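# Stow the earphones in the chest drawer and close it

## Task

Place the coiled earphones inside the small chest's open drawer, then push the drawer closed, with the chest still standing upright at the end.

## Robot and tools

Robot: two seven-joint arms, left_arm and right_arm, each with a two-finger gripper. Bases (scene frame): left_arm at (+0.005, +0.443, 0) m, right_arm at (-0.029, -0.446, 0) m, each turned very slightly about z. Left_arm's fingers can fold. A grip near the fingertips (outer quarter of the pads) squeezes normally. A grip nearer the palm can wrap a part and pull it in: narrow parts may slip, wide ones may be squeezed too hard, and such a grip can let go when tightened. A fingertip pushed into a surface folds easily unless the fingers are fully closed, so the arm may pass the surface with little sign of contact and the next grip may fail. Right_arm's fingers are rigid.

Frames: the scene frame has its origin at table-top height, midway between the nominal bases. +z is up, +x points out over the table, and left_arm sits on +y (image left/right may differ). Printed hand positions and orientations are in this frame and may be a few cm off, more at long reach. Gripper axes: fingers point along +z, they open and close along y. end_effector_position is the point between the closed pads. The fingertips extend about 33 mm past it at gaps up to 40 mm, about 9 mm when fully open.

The 18-number row (execute_actions and move): one flat list covering both arms. Numbers 1-9 are left: dx, dy, dz, rx, ry, rz, gripper position, force_limit, speed. Numbers 10-18 are the same for right. All lie in [-1, 1]. dx..rz are an offset, not a pose: measured from that arm's Hand target as it stood when the action or move began, along the Hand target's own axes. 1.0 equals 0.6 m of travel or 180 degrees; rx, ry, rz form one rotation vector. Sending the same offset again moves the hand further. Six zeros re-request the current Hand target. Gripper numbers are absolute commands: position +1 fully open (140 mm), pads touch near -0.8, -1 closes until blocked. force_limit sets squeeze after a slow close (about 14 N at -1, 40 N at 0, 58 N at +1); speed sets finger speed (about 30, 140, 250 mm/s at -1, 0, +1); faster closes grip much harder. Both default to +1. A 0 is a real command, so to keep a gripper unchanged resend its last numbers.

execute_actions(actions, cameras): actions is a list of actions; each action is up to 15 rows, one per 1/30 s step, a short action repeating its last row. Every row of an action counts from the action's start pose. Images appear only for an empty list or when cameras names them. An empty list also shows the full status.

move(target, speed, blend, blocking, cameras): straight-line paths for each gripper. target is one 18-number row or a list of up to 15 rows; every row is an offset from the same starting Hand targets, not from the previous row. speed in m/s per arm path, 0.002 to 2 (default 0.25), one value or one per target. blend in metres rounds corners; 0 stops at each target. Paths end together, last 0.5 to 10 s, and do not avoid obstacles or the other arm. Faster moves lag, stray and hit harder; aiming deep past a contact presses harder. Finger changes in later targets are applied once everything is at rest there. The result adds a move: line: done, off_target, moving, held, fault, plus limits (paced = clipped, held = checks withheld steps). blocking=false returns after about 0.5 s while motion continues.

wait(seconds 0-10): arms hold their last command; a running move continues. stop: brakes a running move (fingers keep moving). zoom_image(camera cam_left_wrist or cam_right_wrist, region [x0,y0,x1,y1] pixels, max 504x504) from the newest image. clear_fault(arm): clears a reported torque or force fault on that arm. finished_scene(scene): the current scene's number; irreversible, so call it only once the drawer is shut with earphones inside and the chest upright.

Motion control: each step the command is clipped to within 70 mm and 16 degrees of the measured pose. Hand target in a result is the last (clipped) command and the base for the next offsets. A hand may rest short of it; the next command, even zeros, pursues it again; if still short, add the gap as an offset. To stop pushing into something, command the target back beyond the gripper. Large wrist turns can swing the elbow.

Gripping: send position -1 and confirm object_status = 2 (0 moving, 1 blocked while opening, 2 blocked while closing, 3 reached position or pads met, which may mean nothing held). To grip harder, raise force_limit and nudge position (-1 to -0.98); to soften, open and reclose slowly. position_measured is in counts: 3 fully open, 75 about 100 mm, 139 about 60 mm, 200 about 20 mm, 230 pads meeting.

Results: Joint positions, torques, external torques, Flange force (along gripper axes, noisy, includes held weight), Wrist depth (7x7 grid of distances in mm from the wrist cameras, '-' unknown), step positions for actions, Tool commands. Cameras: cam_left_wrist and cam_right_wrist, 896x504.

Faults and cautions: contact torque above the joint limits (85 N m big joints, 11 N m wrist/forearm) or 85 N net force (held weight included) stops the arm until clear_fault; after a force fault, release any grip pinning the arm first. Exceeding joint ranges or joint speed limits also faults. Motors heat when holding loads, stretching out or pushing against unreachable poses; a MOTOR HOT line warns, and overheating brakes the arm for 30-60 s. Never let the grippers, cameras or fingers of both arms collide or press together, and never close one gripper on the other arm's fingers. Avoid drops, releasing moving parts, slamming the drawer, hard hits on the chest or table, and strong grips on parts still resting on something. Nothing may fall or be left off the table; loose items may be nudged by outside pushes. The scene keeps running while you think.

Each tool is called after "Request:" in YAML: its name, and indented under it one key for each argument.

## Session

Request:
execute_actions:
  actions: []

Scene clock: 0.00 s.
left_arm: end_effector_position=(+0.7704, +0.7153, +0.2962) position_measured=3 object_status=3 end_effector_quat_wxyz=(-0.481, +0.552, -0.582, +0.353) | right_arm: end_effector_position=(+0.0207, -0.7249, +0.1294) position_measured=3 object_status=3 end_effector_quat_wxyz=(-0.448, +0.644, -0.620, +0.000)
Joint positions: left_arm=[0.855 0.508 -0.425 -2.086 0.498 3.807 0.093] | right_arm=[-1.699 0.12 -0.111 -2.351 0.404 1.598 -2.082]
Joint velocities: within noise
Joint torques (N m): no reading
External joint torques (N m): no reading
Flange force (N): no reading
Wrist depth (mm): cam_left_wrist=[2354 2133 2289 2836 2170 - - / 2521 2936 2599 2868 2248 - 297 / 2836 - 3565 1426 2354 - 307 / 3418 131 3283 1194 2627 133 111 / - 107 4159 1620 2495 126 96 / - 94 2170 2836 2627 1934 97 / - - 2332 2151 - 1920 -] | cam_right_wrist=[3274 - - 265 218 - - / 2865 - - - - - - / 2626 - - - - - - / - 139 821 - - 136 - / - 102 1230 - 371 145 98 / - 3453 869 863 335 314 - / - 3763 3551 739 311 300 298]
Hand target: left_arm +0.7704, +0.7153, +0.2962; -0.481, +0.552, -0.582, +0.353 | right_arm +0.0207, -0.7249, +0.1294; -0.448, +0.644, -0.620, +0.000
Tool commands: left_gripper/position=+1.0 left_gripper/force_limit=+1.0 left_gripper/speed=+1.0 right_gripper/position=+1.0 right_gripper/force_limit=+1.0 right_gripper/speed=+1.0

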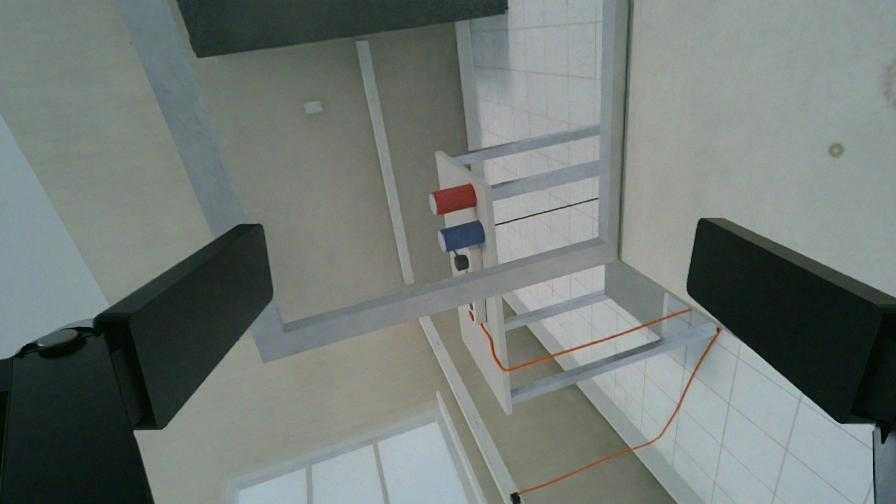

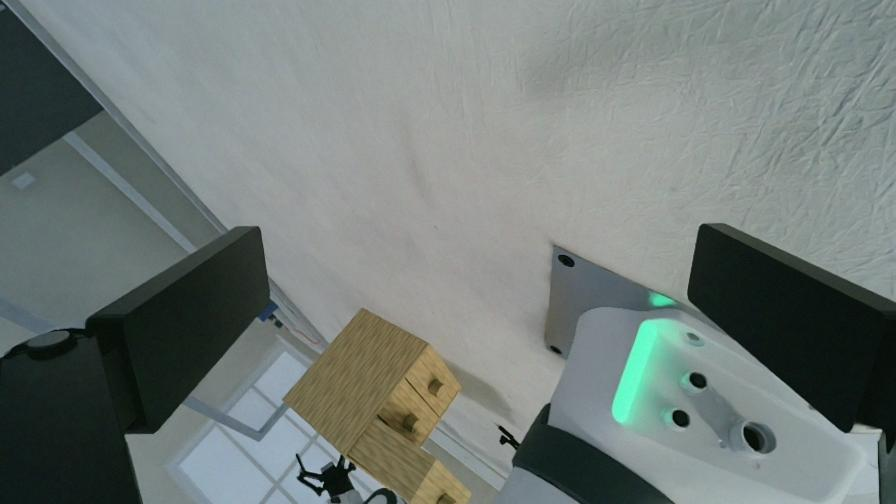

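Request:
zoom_image:
  camera: "cam_right_wrist"
  region: [240, 280, 560, 504]

Request:
zoom_image:
  camera: "cam_left_wrist"
  region: [400, 120, 760, 504]

Scaled by 1.575 from the camera's 896x504 image, which has a finer 1280x720 frame.

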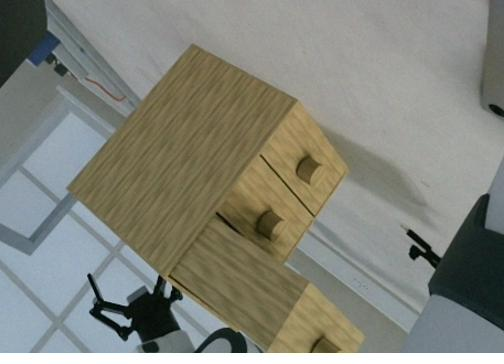

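Scaled by 1.312 from the camera's 896x504 image, which has a finer 1280x720 frame.

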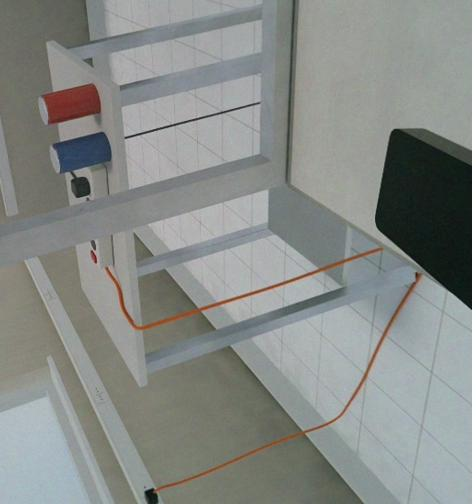

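Request:
move:
  target: [0.615,-0.205,-0.760,-0.400,0.0725,0,1,1,1,-0.613,-0.402,0.065,-0.213,0.205,0,1,1,1]
  speed: 0.3
  cameras: ["all"]

Scene clock: 93.90 s.
left_arm: end_effector_position=(+0.4772, +0.3694, +0.4430) position_measured=3 object_status=3 end_effector_quat_wxyz=(-0.107, +0.684, -0.718, +0.079) | right_arm: end_effector_position=(+0.1107, -0.5485, +0.3529) position_measured=3 object_status=3 end_effector_quat_wxyz=(-0.119, +0.739, -0.662, +0.020)
Joint positions: left_arm=[-0.091 -0.482 -0.111 -2.064 0.024 1.84 -0.119] | right_arm=[-1.664 -1.324 0.227 -2.594 0.438 1.138 -1.606]
Joint velocities: left_arm=[-0.001 0 0 0 0.002 -0.006 0.004] | right_arm=[within noise]
Joint torques (N m): left_arm=[-0.9 -14.44 2.28 25.58 0.97 2.75 0.31] | right_arm=[0 12.1 -7.48 19.51 1.37 2.35 -0.22]
External joint torques (N m): left_arm=[-0.87 0.95 1.12 0.88 0.09 -0.39 0.34] | right_arm=[0 0.97 -0.4 -0.79 -0.12 0.14 -0.2]
Flange force (N): left_arm=[-1.3 -5.4 -2.9] | right_arm=[2.6 2.1 0.0]
Wrist depth (mm): cam_left_wrist=[1664 - - - - - 450 / 1733 - 597 - - 461 457 / 1890 - 622 - - - - / 2029 125 673 662 622 134 114 / - 107 715 650 613 134 96 / - 100 782 686 645 624 97 / - 2332 2228 2115 - - -] | cam_right_wrist=[- - - 442 - - - / - - - - - - - / - - - - 465 396 438 / - 127 - - 509 302 374 / - 102 - - 541 185 102 / - 102 755 - 167 158 - / - 615 641 - 154 146 148]
Hand target: left_arm +0.4769, +0.3696, +0.4427; -0.106, +0.682, -0.719, +0.078 (not the last commanded pose) | right_arm +0.1100, -0.5494, +0.3524; -0.119, +0.740, -0.661, +0.020 (not the last commanded pose)
Off the commanded pose: left_arm 0.123 m, 15 deg | right_arm 0.144 m, 14 deg.
move: held (right_arm; a check stopped the path), off_target (left_arm; braked when a check withheld steps of right_arm); limits=paced,held
pose unreachable (right arm): on one or more control steps of this call, first in action 0 (counted from 0), this arm could not follow its commanded pose, so it was not sent that pose on those steps. It may still have moved: this result reports where it is.
cause: moving toward the commanded pose would bring two parts of the arm too close to each other (its gripper and another part of the arm, with joints 3 (upper arm roll) to 7 (wrist roll) between them, 33 mm apart when it was first held).

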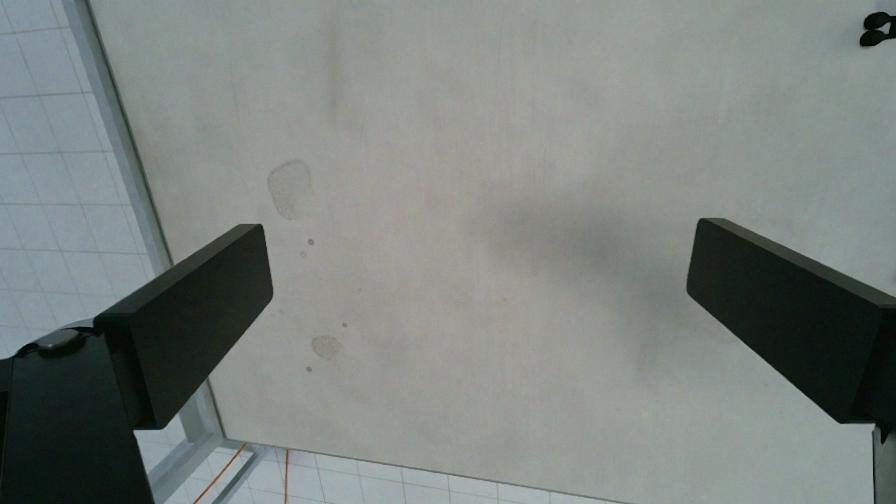

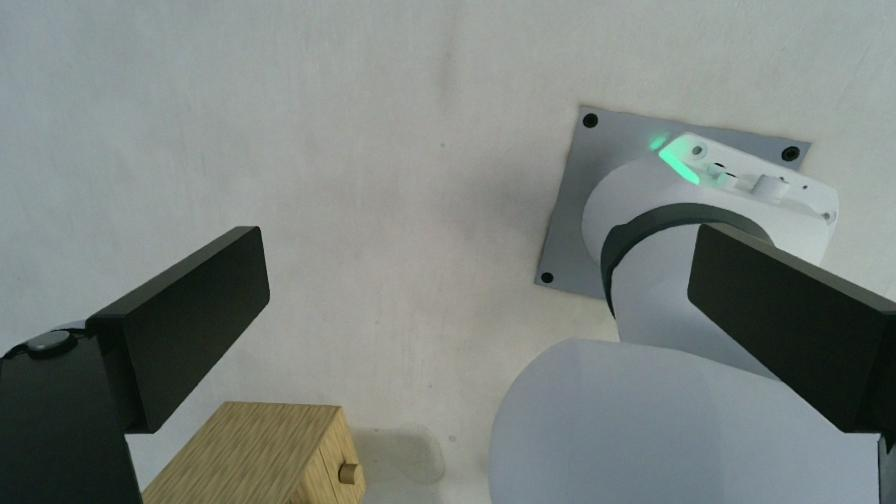

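Request:
move:
  target: [0.267,0.328,-0.067,-0.0838,0.0146,0,1,1,1,-0.025,-0.378,-0.086,-0.065,0.041,0,1,1,1]
  speed: 0.25
  cameras: ["all"]

Scene clock: 126.33 s.
left_arm: end_effector_position=(+0.2704, +0.2199, +0.4244) position_measured=3 object_status=3 end_effector_quat_wxyz=(+0.000, -0.686, +0.728, +0.001) | right_arm: end_effector_position=(+0.3186, -0.5214, +0.4501) position_measured=3 object_status=3 end_effector_quat_wxyz=(+0.001, +0.748, -0.664, +0.000)
Joint positions: left_arm=[-0.174 -0.689 -0.357 -2.129 -0.224 1.473 -0.384] | right_arm=[-1.881 -1.209 0.669 -1.938 0.772 0.979 -1.256]
Joint velocities: left_arm=[-0.001 0 0 0.001 0 -0.001 -0.004] | right_arm=[0.001 0.001 0.001 -0.001 -0.001 -0.001 0.005]
Joint torques (N m): left_arm=[0.04 -6.14 6.59 22.8 0.53 2.25 -0.18] | right_arm=[-0.61 20.38 -20.24 10.71 0.83 2.26 0.19]
External joint torques (N m): left_arm=[-0.04 -0.41 0.06 -0.06 -0.25 -0.37 -0.18] | right_arm=[-0.65 -0.3 -0.67 -0.3 0.13 -0.38 0.19]
Flange force (N): left_arm=[-0.3 1.9 -0.2] | right_arm=[-1.0 0.8 0.2]
Wrist depth (mm): cam_left_wrist=[491 287 331 465 491 496 510 / 522 - 531 510 - 540 540 / 551 - - - - 563 561 / 565 124 - - - 134 584 / - 107 621 - - 425 96 / - 100 - - - 398 97 / - 691 715 - 703 - -] | cam_right_wrist=[- - - - - - - / - - - - - - - / - - - - 586 558 548 / - 127 - - - 145 387 / - 102 - - - 127 102 / - 96 - - - - - / - - 662 678 - 714 -]
Hand target: left_arm +0.2690, +0.2198, +0.4237; +0.001, +0.688, -0.726, -0.002 | right_arm +0.3195, -0.5203, +0.4503; +0.000, +0.746, -0.666, +0.000
Off the commanded pose: left_arm 0.002 m, 0 deg | right_arm 0.001 m, 0 deg.
move: done

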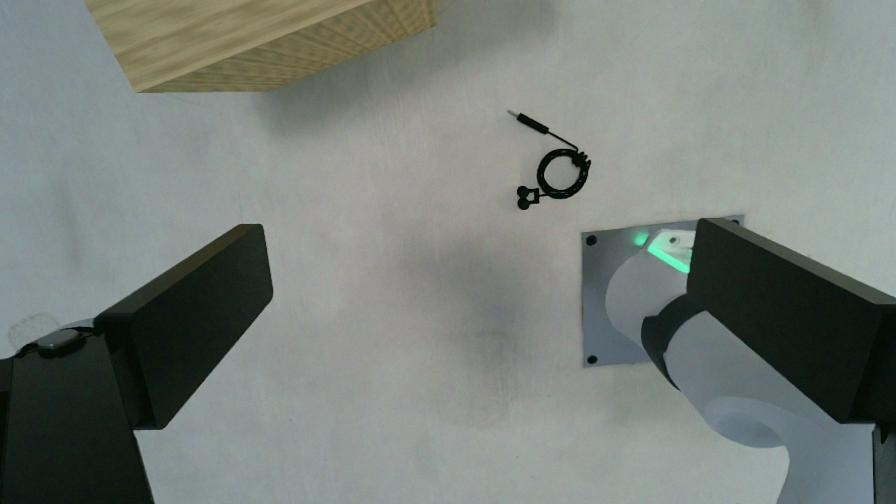

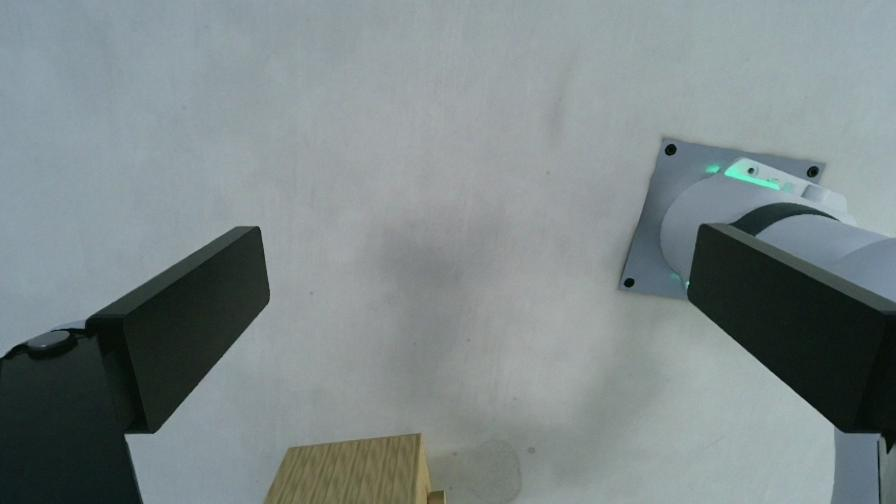

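Request:
zoom_image:
  camera: "cam_left_wrist"
  region: [480, 90, 640, 230]

Request:
zoom_image:
  camera: "cam_left_wrist"
  region: [60, 0, 560, 200]

Scaled by 3.150 from the camera's 896x504 image, which has a finer 1280x720 frame.

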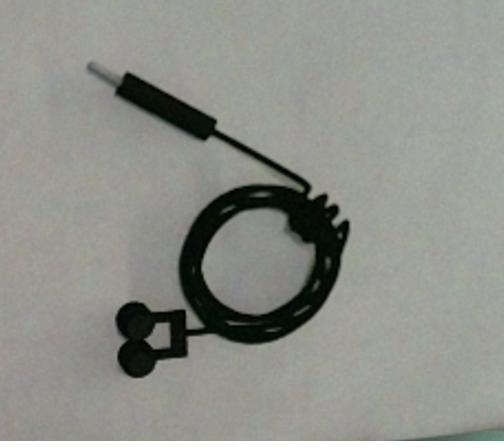

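Scaled by 1.008 from the camera's 896x504 image, which has a finer 1280x720 frame.

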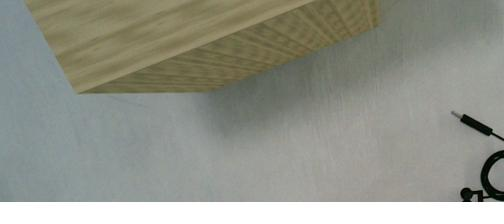

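Request:
move:
  target: [-0.0206,0.242,0.373,0,0,0.15,1,1,1,-0.388,0.155,-0.05,0,0,0,1,1,1]
  speed: 0.3
  cameras: ["all"]

Scene clock: 247.83 s.
left_arm: end_effector_position=(+0.1235, +0.2402, +0.2012) position_measured=3 object_status=3 end_effector_quat_wxyz=(-0.001, -0.502, +0.865, +0.002) | right_arm: end_effector_position=(+0.2005, -0.3010, +0.4804) position_measured=3 object_status=3 end_effector_quat_wxyz=(+0.000, +0.747, -0.665, +0.000)
Joint positions: left_arm=[-0.646 -1.167 -0.387 -2.94 -0.364 1.783 -0.171] | right_arm=[-1.599 -1.477 0.358 -1.901 0.727 0.552 -1.061]
Joint velocities: left_arm=[within noise] | right_arm=[-0.001 0.001 0 0 0.002 -0.004 0.005]
Joint torques (N m): left_arm=[-1.12 4.33 6.69 22.99 0.83 2.7 0.26] | right_arm=[-0.59 28.55 -13.44 4.51 0.58 2.34 0.15]
External joint torques (N m): left_arm=[-1.15 -0.18 1.05 -0.36 0.09 0.11 0.26] | right_arm=[-0.56 -0.46 -0.67 -0.29 0.15 -0.31 0.15]
Flange force (N): left_arm=[-2.5 2.9 0.6] | right_arm=[-1.4 -0.1 1.6]
Wrist depth (mm): cam_left_wrist=[272 297 307 - - - - / 261 305 312 - - 325 - / 293 336 329 334 - 334 330 / 351 135 356 364 356 134 273 / - 107 360 376 378 298 96 / - 99 394 - 407 256 97 / - 420 - 424 422 244 212] | cam_right_wrist=[- - - - 578 400 218 / - - - - 578 502 230 / - - - - - 284 235 / - 128 - - - 135 232 / - 109 561 - - 127 102 / - 445 463 540 - 266 - / - 475 485 548 245 230 242]
Hand target: left_arm +0.1237, +0.2402, +0.2006; -0.002, -0.500, +0.866, +0.002 | right_arm +0.2008, -0.2994, +0.4804; +0.000, +0.746, -0.666, +0.000
Off the commanded pose: left_arm 0.001 m, 0 deg | right_arm 0.002 m, 0 deg.
move: done

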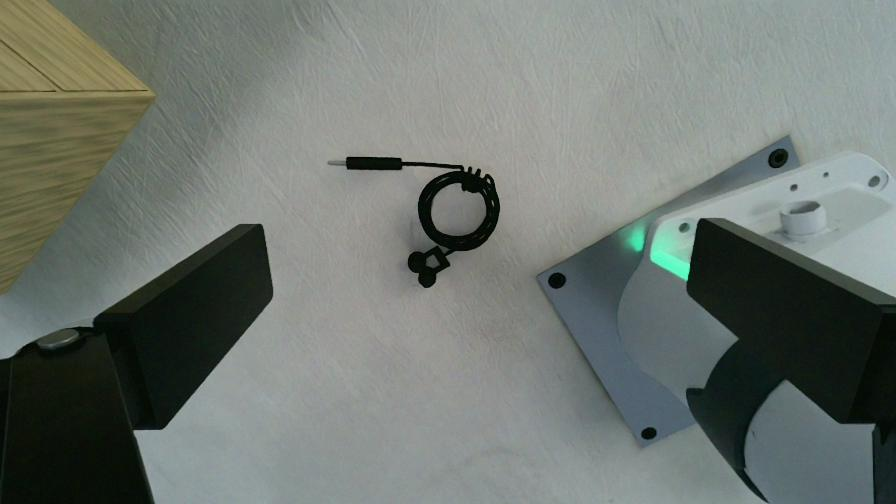

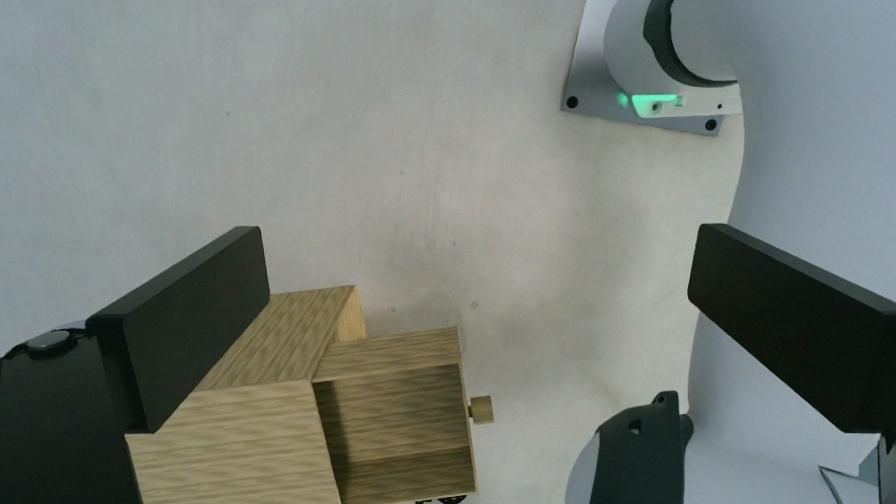

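Request:
move:
  target: [-0.0467,-0.0085,0.15,0,0,0,0.35,-1,0,0,0,0,0,0,0,1,1,1]
  speed: 0.2
  cameras: ["cam_left_wrist"]

Scene clock: 368.93 s.
left_arm: end_effector_position=(+0.1427, +0.2613, +0.1110) position_measured=85 object_status=3 end_effector_quat_wxyz=(-0.003, -0.502, +0.865, +0.019) | right_arm: end_effector_position=(+0.2004, -0.3008, +0.4804) position_measured=3 object_status=3 end_effector_quat_wxyz=(+0.000, +0.747, -0.665, +0.000)
Joint positions: left_arm=[-0.08 -1.478 -1.036 -3.037 -1.003 1.583 0.38] | right_arm=[-1.6 -1.477 0.358 -1.901 0.727 0.551 -1.06]
Joint velocities: left_arm=[0.001 -0.002 0 -0.001 -0.001 0 0.006] | right_arm=[within noise]
Joint torques (N m): left_arm=[-0.01 9.71 12.92 12.17 0.57 2.11 0.33] | right_arm=[-0.56 28.54 -13.4 4.54 0.56 2.31 0.15]
External joint torques (N m): left_arm=[-0.01 -0.96 -0.12 -0.38 -0.24 -0.36 0.32] | right_arm=[-0.57 -0.43 -0.56 -0.32 0.14 -0.34 0.15]
Flange force (N): left_arm=[-0.5 4.1 0.2] | right_arm=[-1.3 -0.2 1.6]
Wrist depth (mm): cam_left_wrist=[210 212 214 213 219 219 - / 218 226 224 225 231 236 235 / 235 235 239 242 243 248 247 / 248 243 130 250 159 139 235 / - 87 262 271 276 102 87 / - 73 284 284 293 - - / - - - 300 314 - -] | cam_right_wrist=[- - - 549 558 402 218 / - - - - - 500 230 / - - - - - - 235 / - 128 650 - - 136 232 / - 109 561 - - 127 102 / - 450 471 538 - 267 - / - 473 490 546 246 231 243]
Hand target: left_arm +0.1418, +0.2620, +0.1105; -0.002, -0.500, +0.866, +0.002 | right_arm +0.2008, -0.2994, +0.4804; +0.000, +0.746, -0.666, +0.000
Off the commanded pose: left_arm 0.001 m, 2 deg | right_arm 0.001 m, 0 deg.
joint sent to its limit (left arm) — joint 4 (elbow), lower limit, where the elbow is as bent as it goes. The joint targets still meet the commanded pose.
move: done
Images, in order (width x height): cam_left_wrist 896x504.

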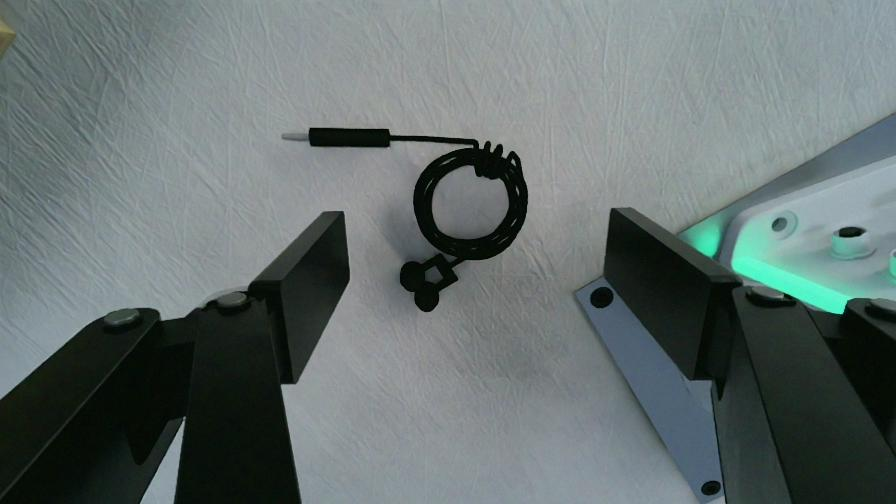

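Request:
move:
  target: [-0.713,-0.28,-0.40,0,0,0,0.35,-1,0,-0.940,-0.013,0.467,0,0,0.204,0.35,-1,0]
  speed: 0.25
  cameras: ["all"]

Scene clock: 437.37 s.
left_arm: end_effector_position=(+0.5029, +0.5474, +0.3494) position_measured=85 object_status=3 end_effector_quat_wxyz=(-0.001, -0.498, +0.867, +0.001) | right_arm: end_effector_position=(+0.1437, +0.2617, +0.1992) position_measured=85 object_status=3 end_effector_quat_wxyz=(-0.001, -0.501, +0.865, +0.000)
Joint positions: left_arm=[0.976 -0.23 -0.72 -1.922 -0.152 1.745 0.856] | right_arm=[-1.193 -1.65 0.965 -1.159 1.923 1.058 1.399]
Joint velocities: left_arm=[within noise] | right_arm=[0 0 0.001 -0.001 0.001 0 0.005]
Joint torques (N m): left_arm=[0.01 -15.56 4.72 25.28 1.15 2.13 -0.12] | right_arm=[-0.63 51.86 -23.11 -10.87 0.57 2.32 0.17]
External joint torques (N m): left_arm=[-0.01 1.64 -0.04 0.69 0.39 -0.38 -0.12] | right_arm=[-0.7 0.38 -0.85 -0.42 -0.14 -0.12 0.17]
Flange force (N): left_arm=[-6.8 -7.2 -3.1] | right_arm=[-0.2 -0.6 -1.5]
Wrist depth (mm): cam_left_wrist=[- 444 - 440 - - - / - 449 - - 474 - - / - - 487 460 - 509 - / 504 - 131 - - 130 - / - 87 114 525 - 102 86 / - 80 563 - - - - / - - 597 - 1686 - -] | cam_right_wrist=[249 - - - - - - / 276 - 303 - - - - / - - - - - 324 308 / - - 134 - 158 274 253 / - - - - - 120 88 / - - - - - - - / - - - - - - -]
Hand target: left_arm +0.5025, +0.5479, +0.3493; -0.002, -0.500, +0.866, +0.002 | right_arm +0.1451, +0.2619, +0.2003; +0.000, -0.498, +0.867, +0.000
Off the commanded pose: left_arm 0.001 m, 0 deg | right_arm 0.002 m, 0 deg.
move: done; limits=paced

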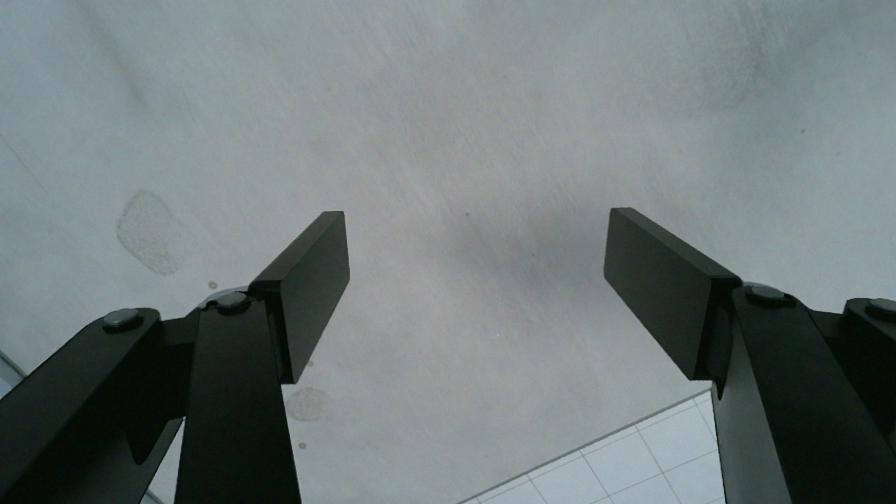

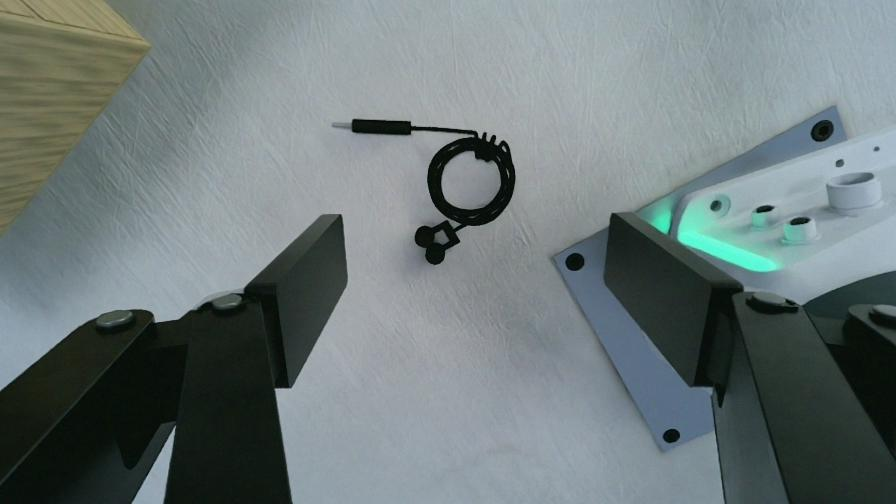

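Request:
move:
  target: [0,0,0,0,0,0,0.35,-1,0,0.0,0.0,0.183,0,0,0,0.35,-1,0]
  speed: 0.2
  cameras: ["cam_right_wrist"]

Scene clock: 467.87 s.
left_arm: end_effector_position=(+0.5029, +0.5474, +0.3494) position_measured=85 object_status=3 end_effector_quat_wxyz=(-0.001, -0.498, +0.867, +0.001) | right_arm: end_effector_position=(+0.1439, +0.2617, +0.0894) position_measured=85 object_status=3 end_effector_quat_wxyz=(-0.002, -0.496, +0.868, +0.000)
Joint positions: left_arm=[0.976 -0.23 -0.72 -1.922 -0.152 1.745 0.856] | right_arm=[-1.075 -1.771 1.146 -1.303 1.895 1.224 1.368]
Joint velocities: left_arm=[within noise] | right_arm=[0.001 0.001 0 0 -0.001 0.005 -0.005]
Joint torques (N m): left_arm=[-0.12 -15.57 4.78 25.35 1.17 2.15 -0.07] | right_arm=[0.35 49.2 -26.03 -10.66 0.36 2.5 -0.27]
External joint torques (N m): left_arm=[-0.13 1.6 0.04 0.81 0.42 -0.36 -0.07] | right_arm=[0.4 0.49 -0.24 -1.28 -0.39 0.07 -0.27]
Flange force (N): left_arm=[-6.9 -7.1 -3.3] | right_arm=[8.8 -2.5 0.1]
Wrist depth (mm): cam_left_wrist=[- 450 419 429 433 438 443 / 446 - - - 466 449 452 / - - - - - - 476 / 511 - 130 522 493 126 - / - 87 129 518 519 102 87 / - 80 - - - - - / - - - - 1642 - -] | cam_right_wrist=[- - - - 196 - - / - - - - - - - / - - 214 205 - - - / - - 135 225 162 120 217 / - - - - - 120 88 / - - - 253 - - - / - - - - - - -]
Hand target: left_arm +0.5025, +0.5479, +0.3493; -0.002, -0.500, +0.866, +0.002 | right_arm +0.1451, +0.2620, +0.0905; +0.000, -0.498, +0.867, +0.000
Off the commanded pose: left_arm 0.001 m, 0 deg | right_arm 0.002 m, 0 deg.
joint read past its limit (right arm) — joint 2 (shoulder), lower limit.
joint sent to its limit (right arm) — joint 2 (shoulder), lower limit. The joint targets still meet the commanded pose.
move: done
Images, in order (width x height): cam_right_wrist 896x504.

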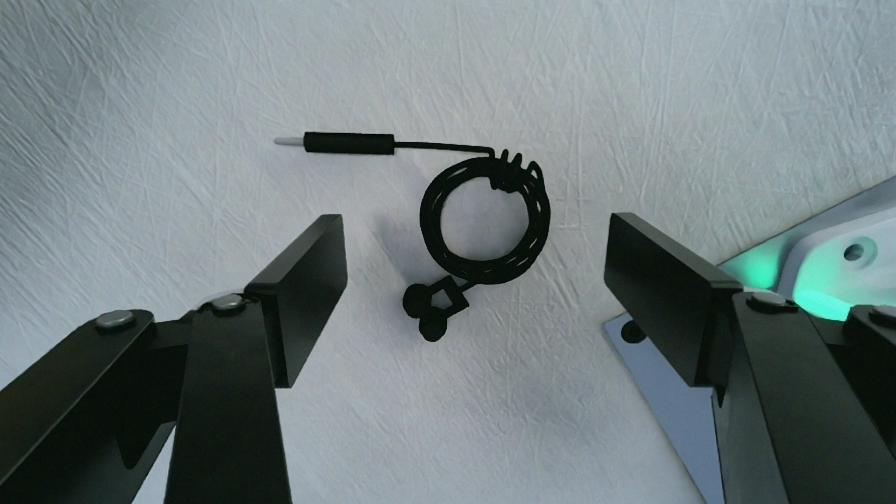

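Request:
move:
  target: [0,0,0,0,0,0,0.35,-1,0,-0.008,0.0083,0.055,0,0,0,0.07,-1,0]
  speed: 0.12
  cameras: ["cam_right_wrist"]

Scene clock: 501.80 s.
left_arm: end_effector_position=(+0.5029, +0.5474, +0.3494) position_measured=85 object_status=3 end_effector_quat_wxyz=(-0.001, -0.498, +0.867, +0.001) | right_arm: end_effector_position=(+0.1431, +0.2680, +0.0572) position_measured=121 object_status=3 end_effector_quat_wxyz=(-0.002, -0.500, +0.866, +0.001)
Joint positions: left_arm=[0.976 -0.23 -0.72 -1.922 -0.152 1.745 0.856] | right_arm=[-1.061 -1.77 1.224 -1.287 1.872 1.301 1.367]
Joint velocities: left_arm=[within noise] | right_arm=[-0.001 -0.001 0 -0.001 0 0.004 -0.001]
Joint torques (N m): left_arm=[-0.1 -15.59 4.89 25.26 1.14 2.14 -0.14] | right_arm=[0.33 48.75 -26.69 -8.94 0.39 2.49 0.16]
External joint torques (N m): left_arm=[-0.13 1.55 0.13 0.76 0.39 -0.36 -0.14] | right_arm=[0.46 0.12 -0.25 -0.35 -0.37 0.06 0.16]
Flange force (N): left_arm=[-6.6 -6.8 -3.2] | right_arm=[3.4 -0.1 -0.3]
Wrist depth (mm): cam_left_wrist=[444 - 432 - 430 - 430 / 443 - - - 475 455 - / 453 476 - - 479 471 - / 521 497 130 - 158 130 - / - 87 114 - 532 102 87 / - 80 - - 568 - - / - - 598 600 1686 - -] | cam_right_wrist=[- - - 167 - - 167 / - - - - - - 173 / - - - 174 - - - / - - 133 186 145 - 187 / - - 93 - - - 187 / - - - 212 - - - / - - - - - - -]
Hand target: left_arm +0.5025, +0.5479, +0.3493; -0.002, -0.500, +0.866, +0.002 | right_arm +0.1432, +0.2686, +0.0575; +0.000, -0.498, +0.867, +0.000
Off the commanded pose: left_arm 0.001 m, 0 deg | right_arm 0.001 m, 0 deg.
joint read past its limit (right arm) — joint 2 (shoulder), lower limit.
joint sent to its limit (right arm) — joint 2 (shoulder), lower limit. The joint targets still meet the commanded pose.
move: done
Images, in order (width x height): cam_right_wrist 896x504.

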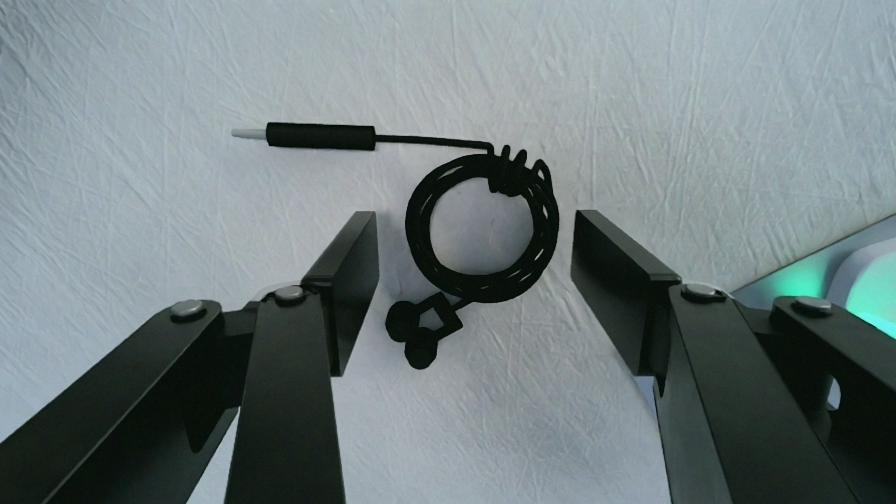

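Request:
move:
  target: [0,0,0,0,0,0,0.35,-1,0,-0.0017,0.005,0.0217,0,0,0,0.07,-1,0]
  speed: 0.05
  cameras: ["cam_right_wrist"]

Scene clock: 531.27 s.
left_arm: end_effector_position=(+0.5029, +0.5474, +0.3494) position_measured=85 object_status=3 end_effector_quat_wxyz=(-0.001, -0.498, +0.867, +0.001) | right_arm: end_effector_position=(+0.1410, +0.2705, +0.0443) position_measured=121 object_status=3 end_effector_quat_wxyz=(-0.002, -0.500, +0.866, +0.001)
Joint positions: left_arm=[0.976 -0.23 -0.72 -1.922 -0.152 1.745 0.856] | right_arm=[-1.054 -1.77 1.255 -1.279 1.863 1.331 1.372]
Joint velocities: left_arm=[within noise] | right_arm=[-0.001 -0.003 0 0.002 0 0.004 0.003]
Joint torques (N m): left_arm=[-0.07 -15.47 4.74 25.31 1.14 2.13 -0.13] | right_arm=[0.39 48.63 -26.92 -8.57 0.4 2.47 0.21]
External joint torques (N m): left_arm=[-0.03 1.72 0.05 0.76 0.39 -0.38 -0.13] | right_arm=[0.36 -0.04 -0.24 -0.41 -0.38 0.03 0.21]
Flange force (N): left_arm=[-7.2 -7.4 -3.2] | right_arm=[3.6 -0.3 -0.2]
Wrist depth (mm): cam_left_wrist=[434 427 - 432 - - - / - - 466 453 453 - - / - 501 - - - - - / - - 130 510 158 125 - / - 87 114 - - 102 86 / - 80 574 - - - - / - - 572 - 1770 - -] | cam_right_wrist=[- - - - - - - / - - - - 162 - 166 / - - - 163 - - - / - - 133 - 145 - 175 / - - 92 177 - - 182 / - - - - - - - / - - - - - - -]
Hand target: left_arm +0.5025, +0.5479, +0.3493; -0.002, -0.500, +0.866, +0.002 | right_arm +0.1411, +0.2710, +0.0445; +0.000, -0.498, +0.867, +0.000
Off the commanded pose: left_arm 0.001 m, 0 deg | right_arm 0.001 m, 0 deg.
joint read past its limit (right arm) — joint 2 (shoulder), lower limit.
joint sent to its limit (right arm) — joint 2 (shoulder), lower limit. The joint targets still meet the commanded pose.
move: done
Images, in order (width x height): cam_right_wrist 896x504.

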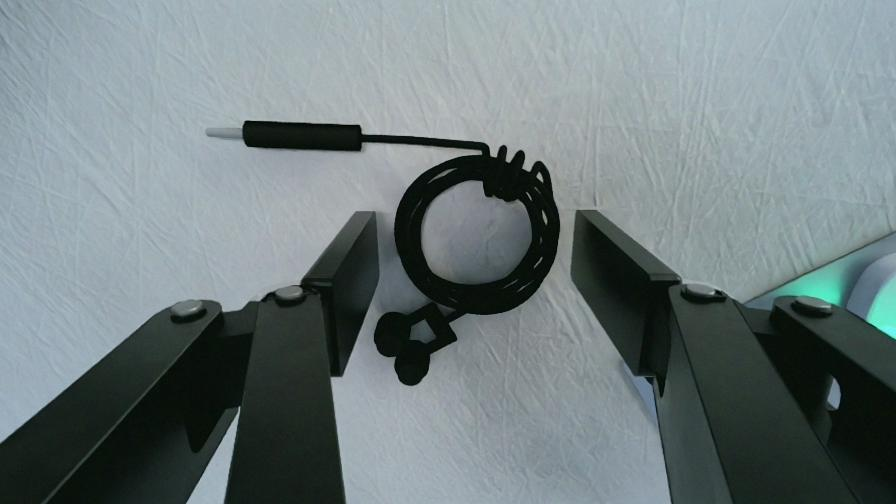

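Request:
move:
  target:
    - [0,0,0,0,0,0,0.35,-1,0,0,0.001,0.0042,0,0,0,0.07,-1,0]
  speed: 0.02
  cameras: ["cam_right_wrist"]

Scene clock: 546.57 s.
left_arm: end_effector_position=(+0.5029, +0.5474, +0.3494) position_measured=85 object_status=3 end_effector_quat_wxyz=(-0.001, -0.498, +0.867, +0.001) | right_arm: end_effector_position=(+0.1406, +0.2708, +0.0418) position_measured=121 object_status=3 end_effector_quat_wxyz=(-0.002, -0.500, +0.866, +0.001)
Joint positions: left_arm=[0.976 -0.23 -0.72 -1.922 -0.152 1.745 0.856] | right_arm=[-1.052 -1.77 1.261 -1.279 1.861 1.337 1.373]
Joint torques (N m): left_arm=[-0.09 -15.53 4.74 25.25 1.15 2.15 -0.14] | right_arm=[0.4 48.6 -26.88 -8.51 0.37 2.49 0.15]
External joint torques (N m): left_arm=[-0.17 1.61 -0.08 0.71 0.38 -0.36 -0.14] | right_arm=[0.37 -0.15 -0.11 -0.42 -0.42 0.05 0.14]
Flange force (N): left_arm=[-6.7 -7.3 -3.0] | right_arm=[3.9 -0.5 0.1]
Wrist depth (mm): cam_left_wrist=[- - - - - - - / - - - - - 460 - / 485 - 485 472 - 468 - / 521 - 130 - - 126 - / - 87 128 - - 102 86 / - 80 547 - - - - / - - 622 - 1664 - -] | cam_right_wrist=[- - - - 152 - 151 / - - - 160 - - - / - - - 158 - - - / - 176 148 - 146 - - / - - 92 177 - - 173 / - - - 191 193 - - / - - - - - - -]
Hand target: left_arm +0.5025, +0.5479, +0.3493; -0.002, -0.500, +0.866, +0.002 | right_arm +0.1406, +0.2713, +0.0420; +0.000, -0.498, +0.867, +0.000
Off the commanded pose: left_arm 0.001 m, 0 deg | right_arm 0.001 m, 0 deg.
joint read past its limit (right arm) — joint 2 (shoulder), lower limit.
joint sent to its limit (right arm) — joint 2 (shoulder), lower limit. The joint targets still meet the commanded pose.
move: done
Images, in order (width x height): cam_right_wrist 896x504.

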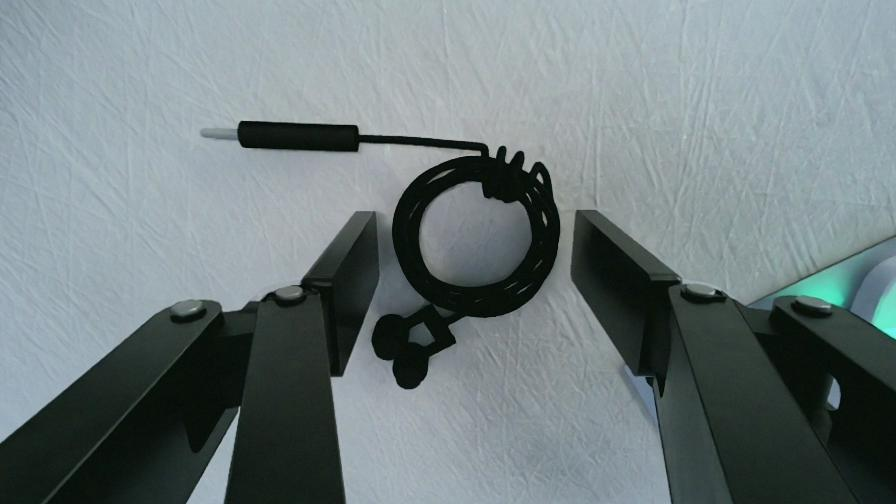

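Request:
move:
  target:
    - [0,0,0,0,0,0,0.35,-1,0,0,0,0.0022,0,0,0,0.07,-1,-1]
    - [0,0,0,0,0,0,0.35,-1,0,0,0,0.0022,0,0,0,-1,-1,-1]
  speed: 0.02
  cameras: ["cam_right_wrist"]

Scene clock: 558.53 s.
left_arm: end_effector_position=(+0.5029, +0.5474, +0.3494) position_measured=85 object_status=3 end_effector_quat_wxyz=(-0.001, -0.498, +0.867, +0.001) | right_arm: end_effector_position=(+0.1393, +0.2727, +0.0430) position_measured=220 object_status=0 end_effector_quat_wxyz=(+0.000, -0.500, +0.866, +0.003)
Joint positions: left_arm=[0.976 -0.23 -0.72 -1.922 -0.152 1.745 0.856] | right_arm=[-1.049 -1.767 1.263 -1.279 1.86 1.342 1.373]
Joint torques (N m): left_arm=[-0.18 -15.58 4.73 25.3 1.15 2.15 -0.14] | right_arm=[-0.12 46.77 -25.91 -8.41 0.42 2.26 0.13]
External joint torques (N m): left_arm=[-0.14 1.51 0.05 0.78 0.4 -0.36 -0.14] | right_arm=[0 -1.91 0.85 -0.33 -0.36 -0.19 0.13]
Flange force (N): left_arm=[-6.5 -6.9 -3.2] | right_arm=[4.6 -1.2 2.8]
Wrist depth (mm): cam_left_wrist=[444 454 423 454 - - 431 / - - 467 447 - 451 457 / 485 - - - - - - / - - 130 - 496 129 - / - 87 115 - - 102 86 / - 80 548 - - - - / - - 593 598 1733 - -] | cam_right_wrist=[- 154 - - - - - / - - - - - 159 160 / - - - 165 - - - / - - - 132 - - 176 / 187 188 87 99 93 183 181 / - - - - - - 171 / - - - - - - -]
Hand target: left_arm +0.5025, +0.5479, +0.3493; -0.002, -0.500, +0.866, +0.002 | right_arm +0.1406, +0.2713, +0.0407; +0.000, -0.498, +0.867, +0.000
Off the commanded pose: left_arm 0.001 m, 0 deg | right_arm 0.003 m, 0 deg.
joint sent to its limit (right arm) — joint 2 (shoulder), lower limit.
move: done
Images, in order (width x height): cam_right_wrist 896x504.

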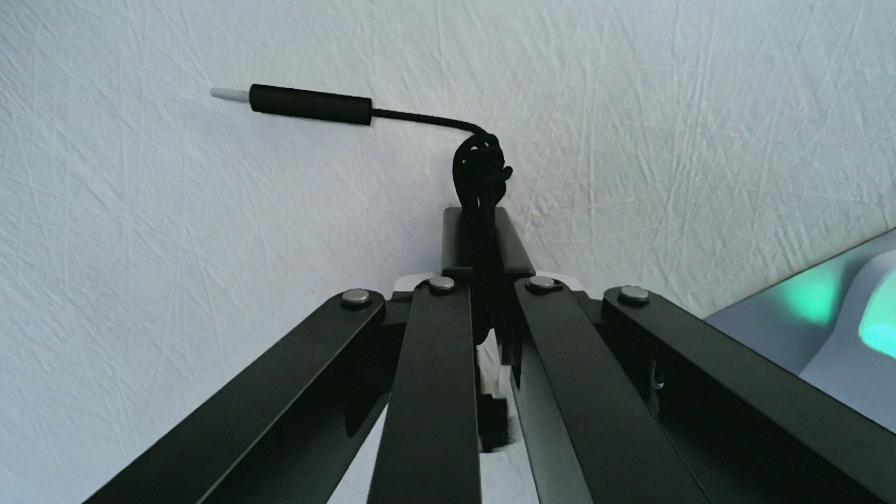

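Request:
wait:
  seconds: 1
  cameras: ["cam_right_wrist"]

Scene clock: 563.70 s.
left_arm: end_effector_position=(+0.5029, +0.5474, +0.3494) position_measured=85 object_status=3 end_effector_quat_wxyz=(-0.001, -0.498, +0.867, +0.001) | right_arm: end_effector_position=(+0.1393, +0.2727, +0.0430) position_measured=220 object_status=2 end_effector_quat_wxyz=(+0.000, -0.500, +0.866, +0.003)
Joint positions: left_arm=[0.976 -0.23 -0.72 -1.922 -0.152 1.745 0.856] | right_arm=[-1.049 -1.767 1.263 -1.279 1.86 1.342 1.373]
Joint torques (N m): left_arm=[-0.09 -15.63 4.74 25.25 1.16 2.14 -0.15] | right_arm=[-0.16 46.69 -25.89 -8.37 0.43 2.26 0.13]
External joint torques (N m): left_arm=[-0.12 1.42 0 0.81 0.41 -0.35 -0.15] | right_arm=[-0.38 -1.97 0.92 -0.45 -0.38 -0.19 0.13]
Flange force (N): left_arm=[-6.4 -6.9 -3.3] | right_arm=[3.9 -1.5 2.8]
Wrist depth (mm): cam_left_wrist=[- 424 - - - - 431 / - - 455 - - - - / 517 479 - 482 - - - / 509 509 130 - - 491 - / - 87 130 - - 102 87 / - 80 563 - 558 - - / - - - 586 1721 - -] | cam_right_wrist=[- - - - - - - / - - - - - - - / - - - 145 - - - / - - - 133 - - 176 / - 188 87 98 93 184 183 / - - - - - - 171 / - - - - - - -]
Hand target: left_arm +0.5025, +0.5479, +0.3493; -0.002, -0.500, +0.866, +0.002 | right_arm +0.1406, +0.2713, +0.0407; +0.000, -0.498, +0.867, +0.000
Tool commands: left_gripper/position=+0.35 left_gripper/force_limit=-1.0 left_gripper/speed=+0.0 right_gripper/position=-1.0 right_gripper/force_limit=-1.0 right_gripper/speed=-1.0
Off the commanded pose: left_arm 0.001 m, 0 deg | right_arm 0.003 m, 0 deg.
wait: 1.00 s; at rest from the start
Images, in order (width x height): cam_right_wrist 896x504.

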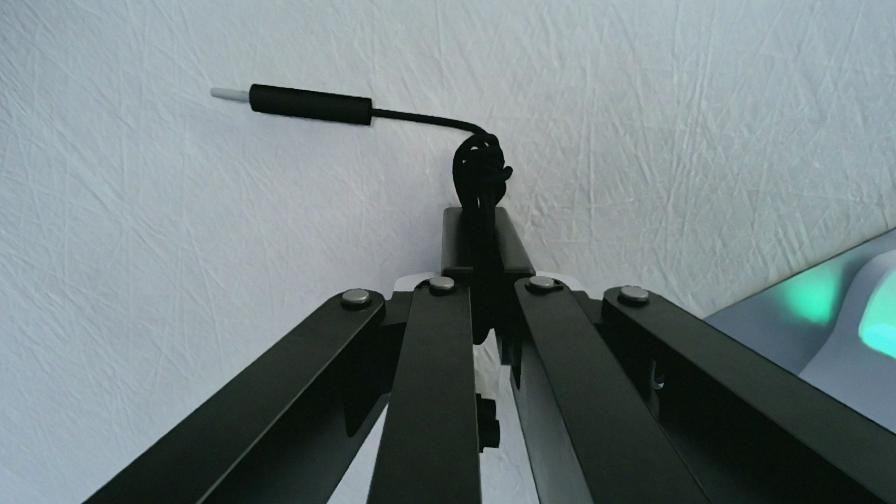

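Request:
move:
  target:
    - [0,0,0,0,0,0,0.35,-1,0,0,0,-0.15,0,0,0,-1,-1,-1]
  speed: 0.1
  cameras: ["cam_right_wrist"]

Scene clock: 576.30 s.
left_arm: end_effector_position=(+0.5029, +0.5474, +0.3494) position_measured=85 object_status=3 end_effector_quat_wxyz=(-0.001, -0.498, +0.867, +0.001) | right_arm: end_effector_position=(+0.1398, +0.2730, +0.1311) position_measured=220 object_status=2 end_effector_quat_wxyz=(+0.001, -0.501, +0.865, +0.003)
Joint positions: left_arm=[0.976 -0.23 -0.72 -1.922 -0.152 1.745 0.856] | right_arm=[-1.096 -1.647 1.182 -1.211 1.793 1.241 1.381]
Joint velocities: left_arm=[within noise] | right_arm=[0 -0.001 0.001 0 0 -0.004 0.002]
Joint torques (N m): left_arm=[-0.16 -15.58 4.73 25.3 1.13 2.16 -0.14] | right_arm=[-0.55 49.68 -26.4 -7.48 0.39 2.07 0.2]
External joint torques (N m): left_arm=[-0.22 1.52 -0.06 0.82 0.37 -0.33 -0.14] | right_arm=[-0.68 -0.48 -0.64 -0.42 -0.4 -0.39 0.2]
Flange force (N): left_arm=[-6.6 -7.2 -3.2] | right_arm=[1.1 -0.9 -0.6]
Wrist depth (mm): cam_left_wrist=[446 - - - 432 - - / 455 - - - 450 461 439 / 482 487 - 469 477 471 447 / - 512 130 508 - 130 - / - 86 130 539 - 102 86 / - 80 - 565 - - - / - - - 580 1721 - -] | cam_right_wrist=[- - - - - - - / - - 239 - - - - / - - - 146 - - 250 / - - - 132 - 260 225 / - - 87 98 93 239 194 / - - - - - - 184 / - - - - - - -]
Hand target: left_arm +0.5025, +0.5479, +0.3493; -0.002, -0.500, +0.866, +0.002 | right_arm +0.1406, +0.2713, +0.1307; +0.000, -0.498, +0.867, +0.000
Off the commanded pose: left_arm 0.001 m, 0 deg | right_arm 0.002 m, 1 deg.
move: done
Images, in order (width x height): cam_right_wrist 896x504.

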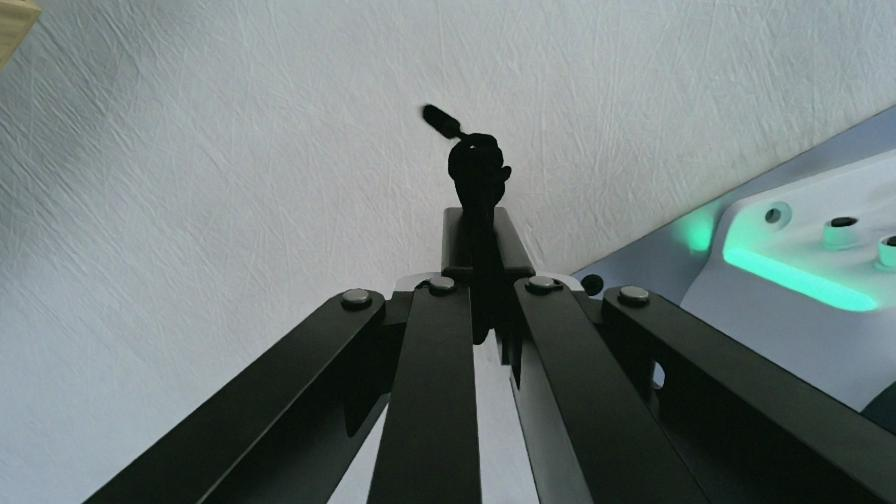

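Request:
move:
  target:
    - [0,0,0,0,0,0,0.35,-1,0,0,0,-0.383,0,0,0,-1,-1,-1]
    - [0,0,0,0,0,0,0.35,-1,0,0.348,-0.385,-0.383,0,0,0.257,-1,-1,-1]
  speed: 0.2
  blend: [0.03,0]
  cameras: ["cam_right_wrist"]

Scene clock: 593.90 s.
left_arm: end_effector_position=(+0.5029, +0.5474, +0.3494) position_measured=85 object_status=3 end_effector_quat_wxyz=(-0.001, -0.498, +0.867, +0.001) | right_arm: end_effector_position=(+0.2360, -0.0242, +0.3607) position_measured=220 object_status=2 end_effector_quat_wxyz=(+0.001, -0.115, +0.993, +0.002)
Joint positions: left_arm=[0.976 -0.23 -0.72 -1.922 -0.152 1.745 0.856] | right_arm=[-1.09 -1.526 0.796 -1.801 1.297 0.839 1.439]
Joint velocities: left_arm=[within noise] | right_arm=[0.001 -0.001 0 0.001 -0.001 0 -0.007]
Joint torques (N m): left_arm=[-0.09 -15.54 4.79 25.32 1.13 2.16 -0.15] | right_arm=[0.46 33.94 -24.77 -0.61 0.31 2.22 -0.32]
External joint torques (N m): left_arm=[-0.14 1.53 0.02 0.79 0.37 -0.35 -0.15] | right_arm=[0.47 -0.47 -0.76 -1.17 -0.3 -0.24 -0.32]
Flange force (N): left_arm=[-6.6 -7.1 -3.2] | right_arm=[5.3 -4.3 3.5]
Wrist depth (mm): cam_left_wrist=[- 424 439 - - 436 439 / 463 456 458 - - 448 - / - - 483 482 476 490 - / - - 131 - 159 131 519 / - 87 113 541 - 102 87 / - 72 572 563 - - - / - - - 598 1686 - -] | cam_right_wrist=[- - 449 263 268 - - / - - 325 320 317 - - / - 497 339 329 331 - - / - - 526 133 343 502 - / 585 - 87 99 93 - - / - - - - - - - / - - - - - - -]
Hand target: left_arm +0.5025, +0.5479, +0.3493; -0.002, -0.500, +0.866, +0.002 | right_arm +0.2349, -0.0255, +0.3604; +0.000, -0.117, +0.993, +0.000
Off the commanded pose: left_arm 0.001 m, 0 deg | right_arm 0.002 m, 0 deg.
move: done
Images, in order (width x height): cam_right_wrist 896x504.

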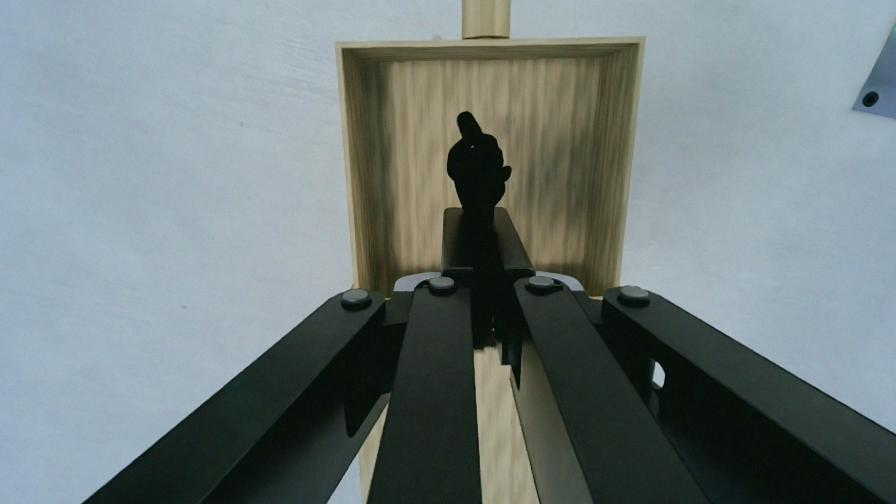

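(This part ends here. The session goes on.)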